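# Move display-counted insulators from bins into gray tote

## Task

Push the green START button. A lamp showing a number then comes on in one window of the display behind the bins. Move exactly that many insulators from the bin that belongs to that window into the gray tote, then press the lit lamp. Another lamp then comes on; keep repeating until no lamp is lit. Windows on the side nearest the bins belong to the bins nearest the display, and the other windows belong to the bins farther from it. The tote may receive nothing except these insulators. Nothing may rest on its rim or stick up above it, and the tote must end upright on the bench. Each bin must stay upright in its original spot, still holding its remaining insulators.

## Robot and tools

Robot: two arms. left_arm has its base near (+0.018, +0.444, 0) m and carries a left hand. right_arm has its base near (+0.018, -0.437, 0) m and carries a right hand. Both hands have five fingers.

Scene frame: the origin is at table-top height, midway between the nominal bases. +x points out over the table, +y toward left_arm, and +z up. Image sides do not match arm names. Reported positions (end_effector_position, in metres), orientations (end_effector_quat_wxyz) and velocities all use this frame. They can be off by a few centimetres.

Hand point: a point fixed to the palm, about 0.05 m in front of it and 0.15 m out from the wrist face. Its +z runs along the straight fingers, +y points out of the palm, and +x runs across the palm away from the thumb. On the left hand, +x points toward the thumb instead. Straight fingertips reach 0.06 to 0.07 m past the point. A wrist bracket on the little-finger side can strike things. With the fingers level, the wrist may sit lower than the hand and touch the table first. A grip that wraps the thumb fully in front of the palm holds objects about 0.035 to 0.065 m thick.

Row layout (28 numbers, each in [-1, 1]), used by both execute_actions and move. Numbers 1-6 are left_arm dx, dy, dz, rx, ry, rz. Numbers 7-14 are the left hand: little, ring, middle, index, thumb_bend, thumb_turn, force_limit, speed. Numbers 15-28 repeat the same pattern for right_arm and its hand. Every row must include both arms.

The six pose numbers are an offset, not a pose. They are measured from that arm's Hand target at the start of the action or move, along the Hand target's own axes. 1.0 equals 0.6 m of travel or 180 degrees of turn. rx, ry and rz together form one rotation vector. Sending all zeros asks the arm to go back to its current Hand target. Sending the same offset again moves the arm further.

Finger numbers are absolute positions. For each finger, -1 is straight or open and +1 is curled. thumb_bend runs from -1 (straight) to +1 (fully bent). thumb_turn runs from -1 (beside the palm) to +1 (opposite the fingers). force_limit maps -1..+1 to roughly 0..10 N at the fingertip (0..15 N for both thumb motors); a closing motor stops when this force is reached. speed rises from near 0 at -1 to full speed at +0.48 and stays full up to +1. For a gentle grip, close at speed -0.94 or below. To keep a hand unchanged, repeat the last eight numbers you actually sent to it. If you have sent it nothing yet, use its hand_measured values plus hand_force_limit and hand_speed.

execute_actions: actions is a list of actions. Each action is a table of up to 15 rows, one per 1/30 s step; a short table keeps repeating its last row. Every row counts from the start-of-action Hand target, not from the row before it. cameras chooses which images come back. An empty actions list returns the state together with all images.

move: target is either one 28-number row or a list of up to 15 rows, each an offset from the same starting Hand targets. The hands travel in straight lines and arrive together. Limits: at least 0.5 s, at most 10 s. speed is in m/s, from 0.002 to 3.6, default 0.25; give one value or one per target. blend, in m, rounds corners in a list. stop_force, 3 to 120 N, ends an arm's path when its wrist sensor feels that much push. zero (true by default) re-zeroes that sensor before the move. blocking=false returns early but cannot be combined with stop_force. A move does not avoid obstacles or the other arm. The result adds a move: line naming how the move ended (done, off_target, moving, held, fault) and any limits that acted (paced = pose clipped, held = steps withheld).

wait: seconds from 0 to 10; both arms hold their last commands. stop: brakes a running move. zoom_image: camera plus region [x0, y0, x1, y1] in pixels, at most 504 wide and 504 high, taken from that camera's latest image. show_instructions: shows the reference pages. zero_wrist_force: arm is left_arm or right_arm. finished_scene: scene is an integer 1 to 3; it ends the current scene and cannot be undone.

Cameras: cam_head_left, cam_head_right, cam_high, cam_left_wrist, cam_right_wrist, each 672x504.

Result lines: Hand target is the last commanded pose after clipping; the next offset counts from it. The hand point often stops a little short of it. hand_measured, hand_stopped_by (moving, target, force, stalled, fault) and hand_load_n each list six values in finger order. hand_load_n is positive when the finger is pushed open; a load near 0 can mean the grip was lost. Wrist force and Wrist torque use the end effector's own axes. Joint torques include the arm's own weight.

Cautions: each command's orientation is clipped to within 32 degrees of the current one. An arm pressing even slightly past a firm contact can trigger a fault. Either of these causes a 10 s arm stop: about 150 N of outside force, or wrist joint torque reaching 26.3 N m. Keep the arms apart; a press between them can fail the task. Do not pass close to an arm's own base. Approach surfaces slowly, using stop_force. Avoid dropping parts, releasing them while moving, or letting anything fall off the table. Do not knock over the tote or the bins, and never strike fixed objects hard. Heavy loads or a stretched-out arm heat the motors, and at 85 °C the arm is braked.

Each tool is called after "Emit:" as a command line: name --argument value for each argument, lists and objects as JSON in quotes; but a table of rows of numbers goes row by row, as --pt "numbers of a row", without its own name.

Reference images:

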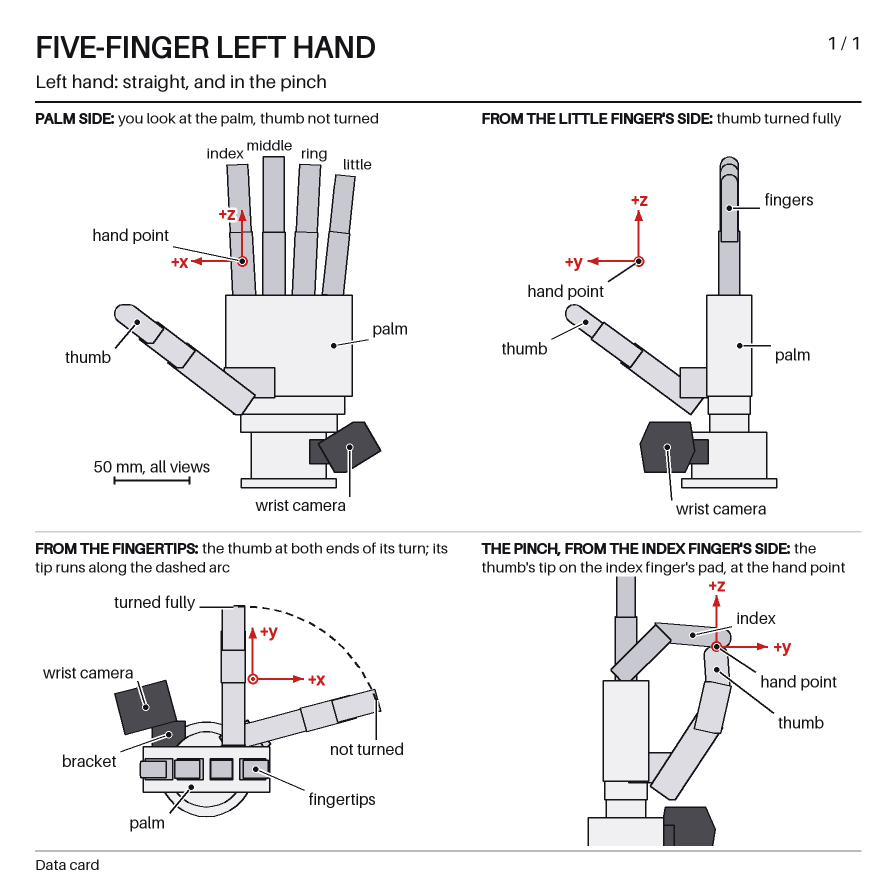

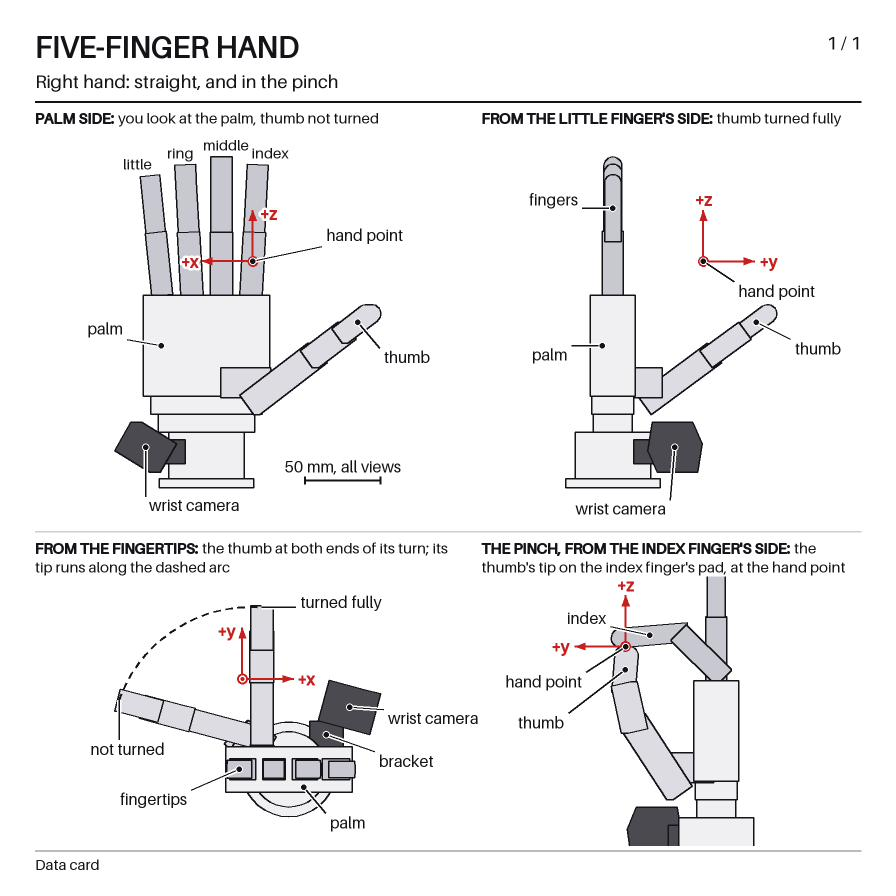

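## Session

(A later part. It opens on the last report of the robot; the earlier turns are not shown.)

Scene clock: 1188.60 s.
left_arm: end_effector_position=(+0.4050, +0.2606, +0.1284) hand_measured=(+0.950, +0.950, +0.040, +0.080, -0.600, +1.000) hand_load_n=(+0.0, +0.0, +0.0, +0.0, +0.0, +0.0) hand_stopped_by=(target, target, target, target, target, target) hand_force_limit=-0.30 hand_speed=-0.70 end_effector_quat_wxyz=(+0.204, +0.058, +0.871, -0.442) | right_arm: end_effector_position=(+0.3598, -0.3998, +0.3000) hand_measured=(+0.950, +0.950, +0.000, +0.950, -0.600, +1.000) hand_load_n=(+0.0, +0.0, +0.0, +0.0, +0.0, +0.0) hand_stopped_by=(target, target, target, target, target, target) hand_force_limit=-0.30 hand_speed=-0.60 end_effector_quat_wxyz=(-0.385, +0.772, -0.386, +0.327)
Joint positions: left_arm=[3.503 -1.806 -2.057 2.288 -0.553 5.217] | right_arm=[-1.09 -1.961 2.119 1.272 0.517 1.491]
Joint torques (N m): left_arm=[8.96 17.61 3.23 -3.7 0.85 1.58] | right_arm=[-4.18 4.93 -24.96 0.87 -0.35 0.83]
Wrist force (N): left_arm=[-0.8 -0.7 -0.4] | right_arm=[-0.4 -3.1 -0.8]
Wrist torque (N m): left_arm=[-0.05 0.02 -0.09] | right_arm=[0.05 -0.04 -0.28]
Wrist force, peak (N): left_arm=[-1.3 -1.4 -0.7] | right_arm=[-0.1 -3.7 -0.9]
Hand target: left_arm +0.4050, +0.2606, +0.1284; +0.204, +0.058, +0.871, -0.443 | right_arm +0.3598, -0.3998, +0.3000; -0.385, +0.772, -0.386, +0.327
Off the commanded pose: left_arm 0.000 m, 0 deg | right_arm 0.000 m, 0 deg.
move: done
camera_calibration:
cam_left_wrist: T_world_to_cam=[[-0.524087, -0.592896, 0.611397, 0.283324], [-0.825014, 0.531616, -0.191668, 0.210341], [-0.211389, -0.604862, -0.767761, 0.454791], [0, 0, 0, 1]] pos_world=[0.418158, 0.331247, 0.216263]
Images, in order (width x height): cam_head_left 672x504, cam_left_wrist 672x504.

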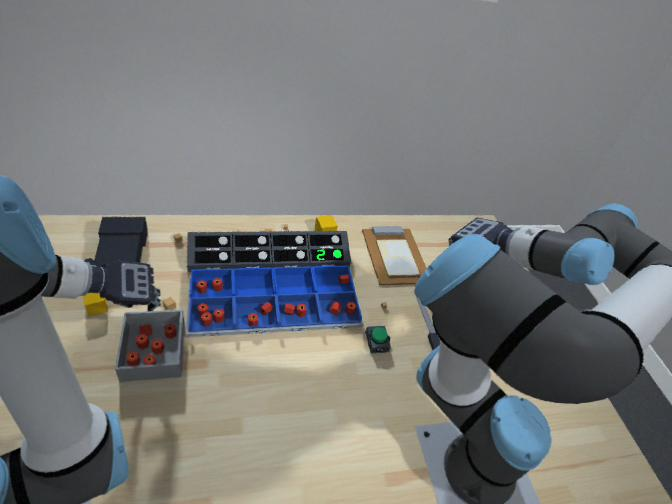

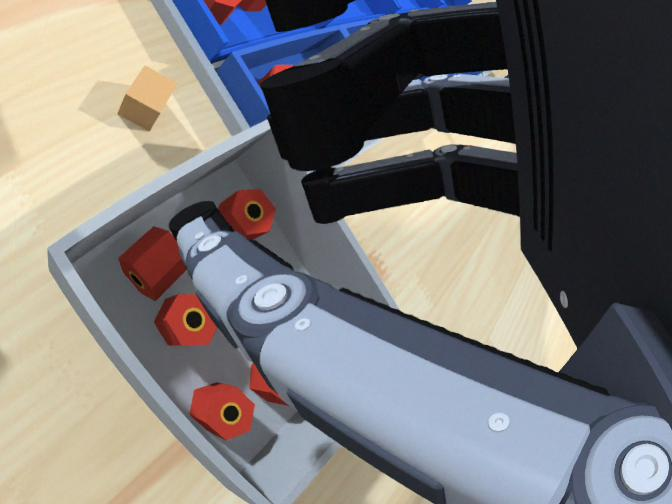

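Emit:
move --target '[-0.0678,-0.1247,-0.0873,0,0,0,0.95,0.95,0.04,0.08,-0.6,1,-0.3,-0.7,-0.0807,0.0807,0.5245,-0.1661,-0.0478,0.0477,0.95,0.95,0.95,-1,-0.6,1,-0.3,0]' --speed 0.35 --cameras '["cam_head_left", "cam_high", "cam_right_wrist", "cam_head_right"]'

Emit:
zoom_image --camera "cam_head_left" --region '[290, 210, 380, 300]'

Scene clock: 1210.47 s.
left_arm: end_effector_position=(+0.4050, +0.2604, +0.2284) hand_measured=(+0.950, +0.950, +0.040, +0.080, -0.600, +1.000) hand_load_n=(+0.0, +0.0, +0.0, +0.0, +0.0, +0.0) hand_stopped_by=(target, target, target, target, target, target) hand_force_limit=-0.30 hand_speed=-0.70 end_effector_quat_wxyz=(+0.204, +0.058, +0.871, -0.442) | right_arm: end_effector_position=(+0.5720, -0.2707, +0.0950) hand_measured=(+0.950, +0.950, +0.950, -1.000, -0.600, +1.000) hand_load_n=(+0.0, +0.0, +0.0, +0.0, +0.0, +0.0) hand_stopped_by=(target, target, target, target, target, target) hand_force_limit=-0.30 hand_speed=0.00 end_effector_quat_wxyz=(-0.224, +0.836, -0.483, +0.129)
Joint positions: left_arm=[3.502 -1.663 -1.923 2.012 -0.553 5.216] | right_arm=[-0.063 -1.02 1.384 0.758 1.291 2.622]
Joint torques (N m): left_arm=[7.72 9.03 9.26 -4.06 2.28 0.65] | right_arm=[7.44 -29.54 -25.55 2.86 0.81 1.24]
Wrist force (N): left_arm=[-0.9 -0.7 -0.5] | right_arm=[-0.9 -2.5 -1.6]
Wrist torque (N m): left_arm=[-0.06 0.03 -0.12] | right_arm=[0.16 -0.08 -0.18]
Wrist force, peak (N): left_arm=[-1.4 -1.3 -0.6] | right_arm=[-0.4 -3.5 -3.1]
Hand target: left_arm +0.4050, +0.2604, +0.2284; +0.204, +0.058, +0.871, -0.443 | right_arm +0.5720, -0.2707, +0.0950; -0.224, +0.836, -0.483, +0.129
Off the commanded pose: left_arm 0.000 m, 0 deg | right_arm 0.000 m, 0 deg.
move: done
camera_calibration:
cam_right_wrist: T_world_to_cam=[[-0.654827, -0.612739, -0.44244, 0.248994], [-0.75179, 0.46802, 0.46451, 0.495671], [-0.0775528, 0.636795, -0.767123, 0.404523], [0, 0, 0, 1]] pos_world=[0.56706, -0.337014, 0.190239]
Images, in order (width x height): cam_head_left 672x504, cam_head_right 672x504, cam_high 672x504, cam_right_wrist 672x504.

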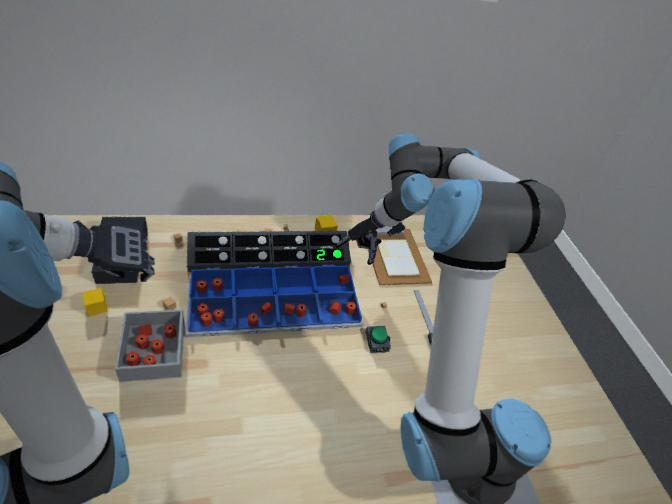

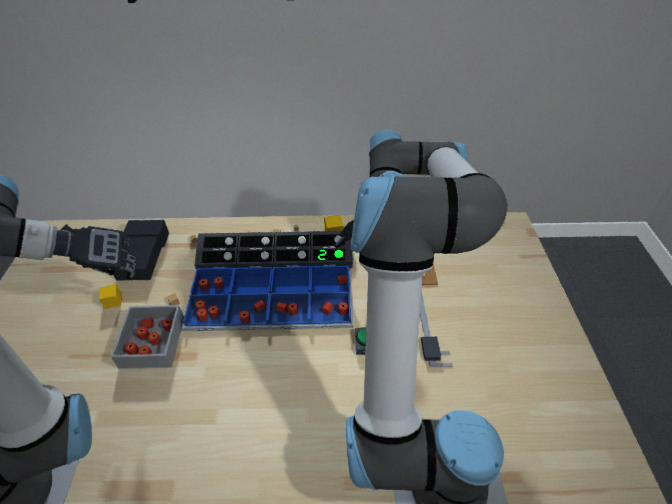

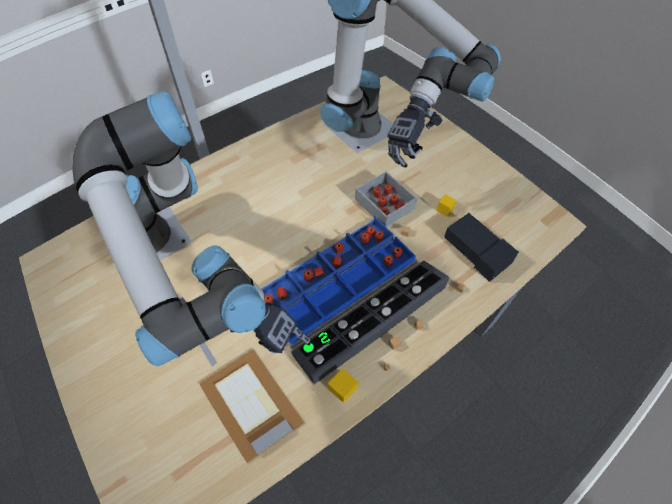

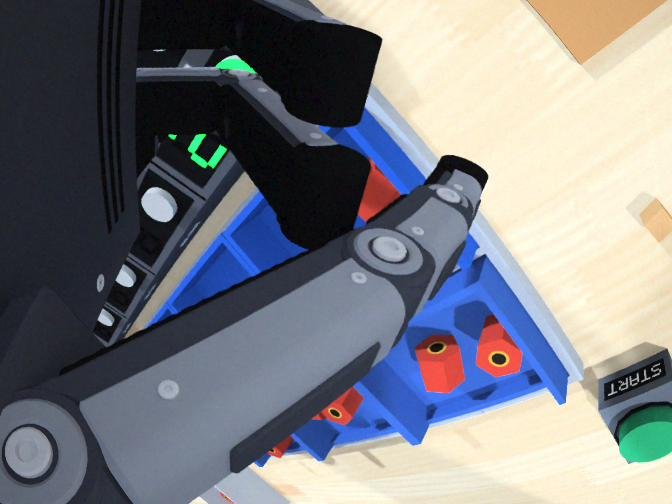

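Scaled by 5.600.

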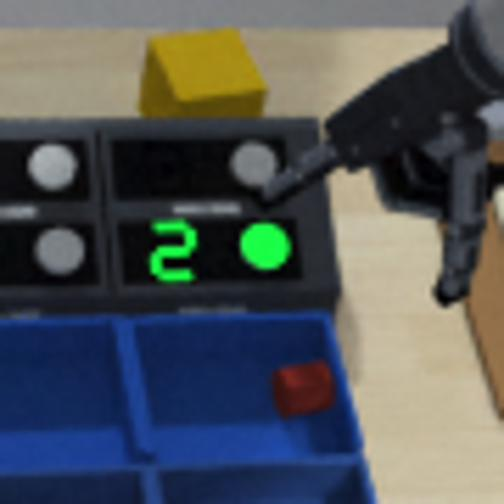

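Emit:
move --pt "0 0 0 0 0 0 0.95 0.95 0.04 0.08 -0.6 1 -0.3 -0.7 0 0.0192 0.0332 0 0 0 0.95 0.95 0.95 -1 -0.6 1 -0.3 0" --pt "0 0 0 0 0 0 0.95 0.95 0.04 0.08 -0.6 1 -0.3 -0.7 0 0.03 0.052 0 0 0 0.95 0.95 0.95 -1 -0.6 1 -0.3 0" --speed '[0.08,0.02]' --stop_force 8 --cameras '["cam_high", "cam_head_left"]'

Emit:
zoom_image --camera "cam_high" --region '[240, 200, 480, 400]'

Scene clock: 1223.40 s.
left_arm: end_effector_position=(+0.4050, +0.2604, +0.2284) hand_measured=(+0.950, +0.950, +0.040, +0.080, -0.600, +1.000) hand_load_n=(+0.0, +0.0, +0.0, +0.0, +0.0, +0.5) hand_stopped_by=(target, target, target, target, target, target) hand_force_limit=-0.30 hand_speed=-0.70 end_effector_quat_wxyz=(+0.204, +0.058, +0.871, -0.443) | right_arm: end_effector_position=(+0.5720, -0.2707, +0.0632) hand_measured=(+0.950, +0.950, +0.950, -1.000, -0.600, +1.000) hand_load_n=(+0.0, +0.0, +0.0, +0.5, +0.0, +0.0) hand_stopped_by=(target, target, target, target, target, target) hand_force_limit=-0.30 hand_speed=0.00 end_effector_quat_wxyz=(-0.224, +0.836, -0.483, +0.129)
Joint positions: left_arm=[3.503 -1.664 -1.923 2.012 -0.553 5.216] | right_arm=[-0.063 -0.99 1.424 0.689 1.292 2.622]
Joint torques (N m): left_arm=[8.22 8.21 5.3 -4.02 3.66 -0.22] | right_arm=[6.95 -41.23 -20.67 0.99 0.62 -0.24]
Wrist force (N): left_arm=[-0.9 -0.6 -0.4] | right_arm=[0.5 -6.7 -9.7]
Wrist torque (N m): left_arm=[-0.05 0.02 -0.12] | right_arm=[1.01 0.14 -0.08]
Wrist force, peak (N): left_arm=[-1.2 -0.8 -0.4] | right_arm=[1.9 -10.6 -22.2]
Hand target: left_arm +0.4050, +0.2604, +0.2284; +0.204, +0.058, +0.871, -0.443 | right_arm +0.5720, -0.2707, +0.0632; -0.224, +0.836, -0.483, +0.129 (not the last commanded pose)
Off the commanded pose: left_arm 0.000 m, 0 deg | right_arm 0.004 m, 0 deg.
move: contact (right_arm); path passed 1 of 2 targets
Images, in order (width x height): cam_head_left 672x504, cam_high 672x504.

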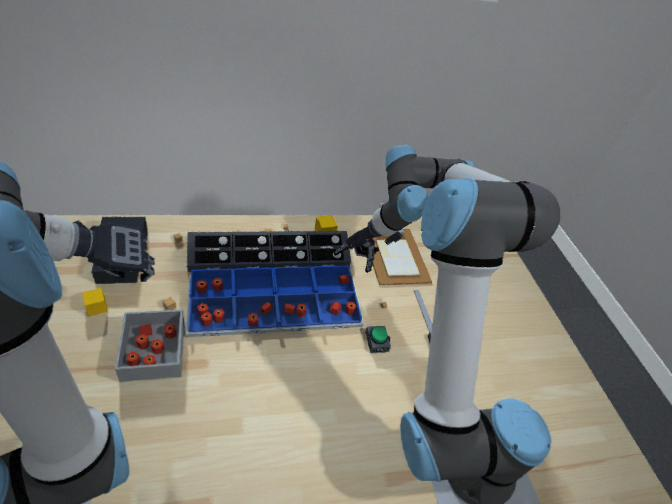

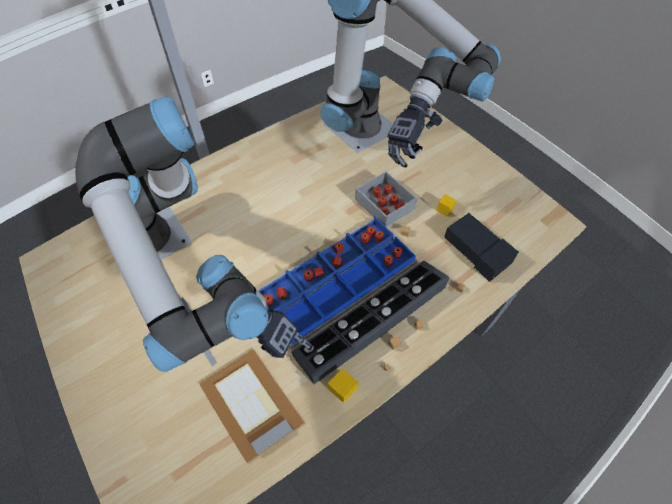

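Scaled by 2.100.

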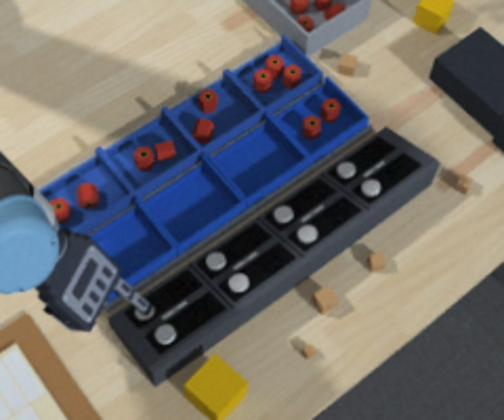

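Emit:
move --pt "0 0 0 0 0 0 0.95 0.95 0.04 0.08 -0.6 1 -0.3 -0.7 0 -0.05 -0.0866 0 0 0 0.95 0.95 0.95 -1 -0.6 1 -0.3 0" --pt "0 0 0 0 0 0 0.95 0.95 0.04 0.08 -0.6 1 -0.3 -0.7 0.0095 0.1607 -0.5488 0 0 0 0.95 0.95 0.95 -1 -0.6 1 -0.3 0" --speed '[0.15,0.35]' --blend '[0.02,0]' --cameras '["cam_high", "cam_head_left", "cam_head_right"]'

Emit:
zoom_image --camera "cam_head_left" --region '[100, 210, 380, 390]'

Emit:
zoom_image --camera "cam_high" --region '[240, 160, 480, 390]'

Scene clock: 1232.70 s.
left_arm: end_effector_position=(+0.4050, +0.2604, +0.2284) hand_measured=(+0.950, +0.950, +0.040, +0.080, -0.600, +1.000) hand_load_n=(+0.0, +0.0, +0.0, +0.0, +0.0, +0.5) hand_stopped_by=(target, target, target, target, target, target) hand_force_limit=-0.30 hand_speed=-0.70 end_effector_quat_wxyz=(+0.204, +0.058, +0.871, -0.443) | right_arm: end_effector_position=(+0.3600, -0.3996, +0.3001) hand_measured=(+0.950, +0.950, +0.950, -1.000, -0.600, +1.000) hand_load_n=(+0.0, +0.0, +0.0, +0.0, +0.0, +0.0) hand_stopped_by=(target, target, target, target, target, target) hand_force_limit=-0.30 hand_speed=0.00 end_effector_quat_wxyz=(-0.224, +0.836, -0.483, +0.129)
Joint positions: left_arm=[3.503 -1.664 -1.923 2.012 -0.553 5.216] | right_arm=[-0.558 -1.646 1.68 1.272 1.114 2.125]
Joint torques (N m): left_arm=[8.14 8.42 5.47 -4 3.56 0.4] | right_arm=[-9.83 -22.32 -25.88 3.68 -0.46 -1.58]
Wrist force (N): left_arm=[-1.0 -0.5 -0.4] | right_arm=[-0.2 -2.8 -1.3]
Wrist torque (N m): left_arm=[-0.02 0.05 -0.14] | right_arm=[0.11 -0.15 -0.30]
Wrist force, peak (N): left_arm=[-1.2 -0.7 -0.4] | right_arm=[0.9 -7.2 -9.9]
Hand target: left_arm +0.4050, +0.2604, +0.2284; +0.204, +0.058, +0.871, -0.443 | right_arm +0.3600, -0.3996, +0.3002; -0.224, +0.836, -0.483, +0.129
Off the commanded pose: left_arm 0.000 m, 0 deg | right_arm 0.000 m, 0 deg.
move: done
Images, in order (width x height): cam_head_left 672x504, cam_head_right 672x504, cam_high 672x504.

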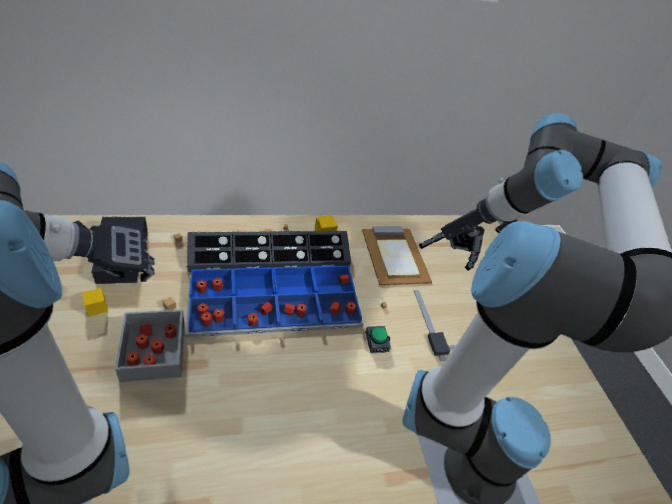

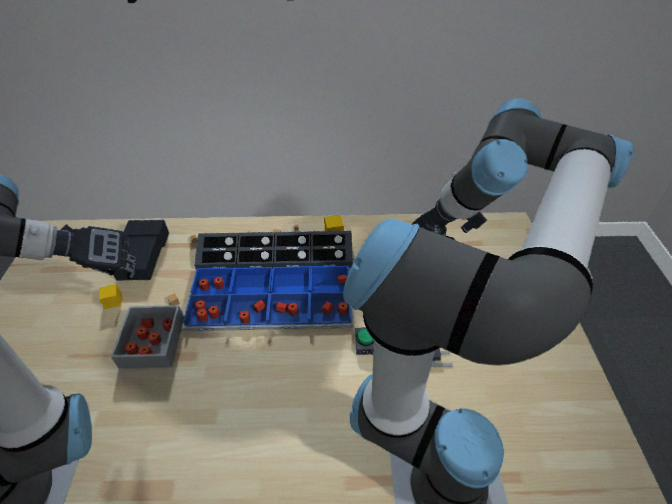

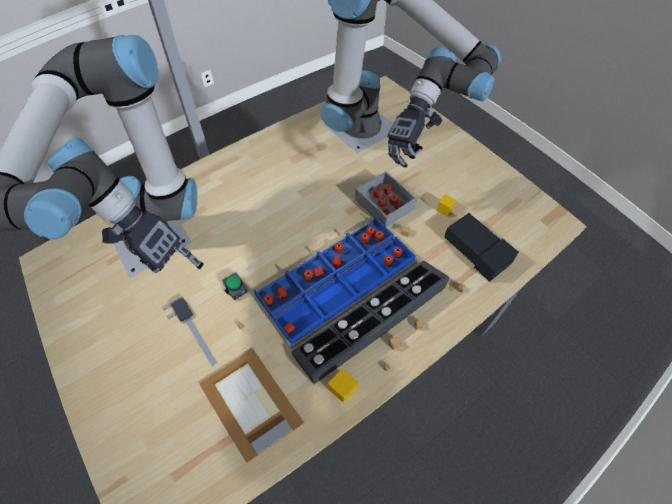

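Scaled by 1.800.

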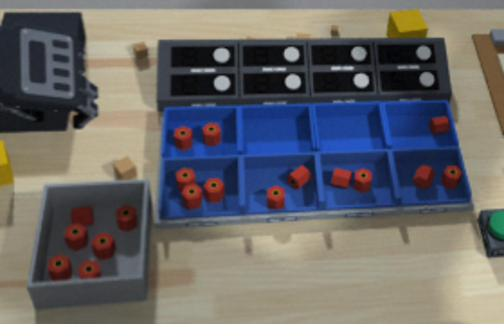

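Scaled by 2.100.

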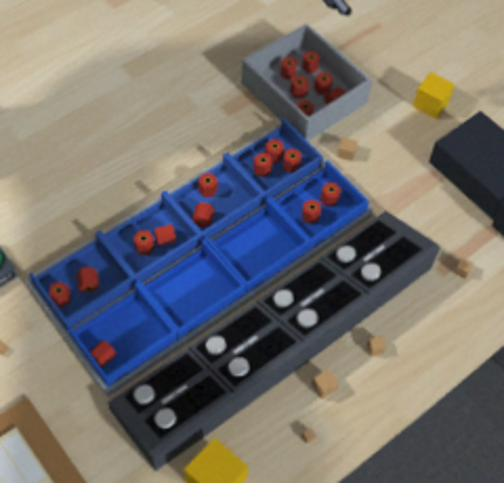

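Emit:
finished_scene --scene 3

The scene is finished: the task was done.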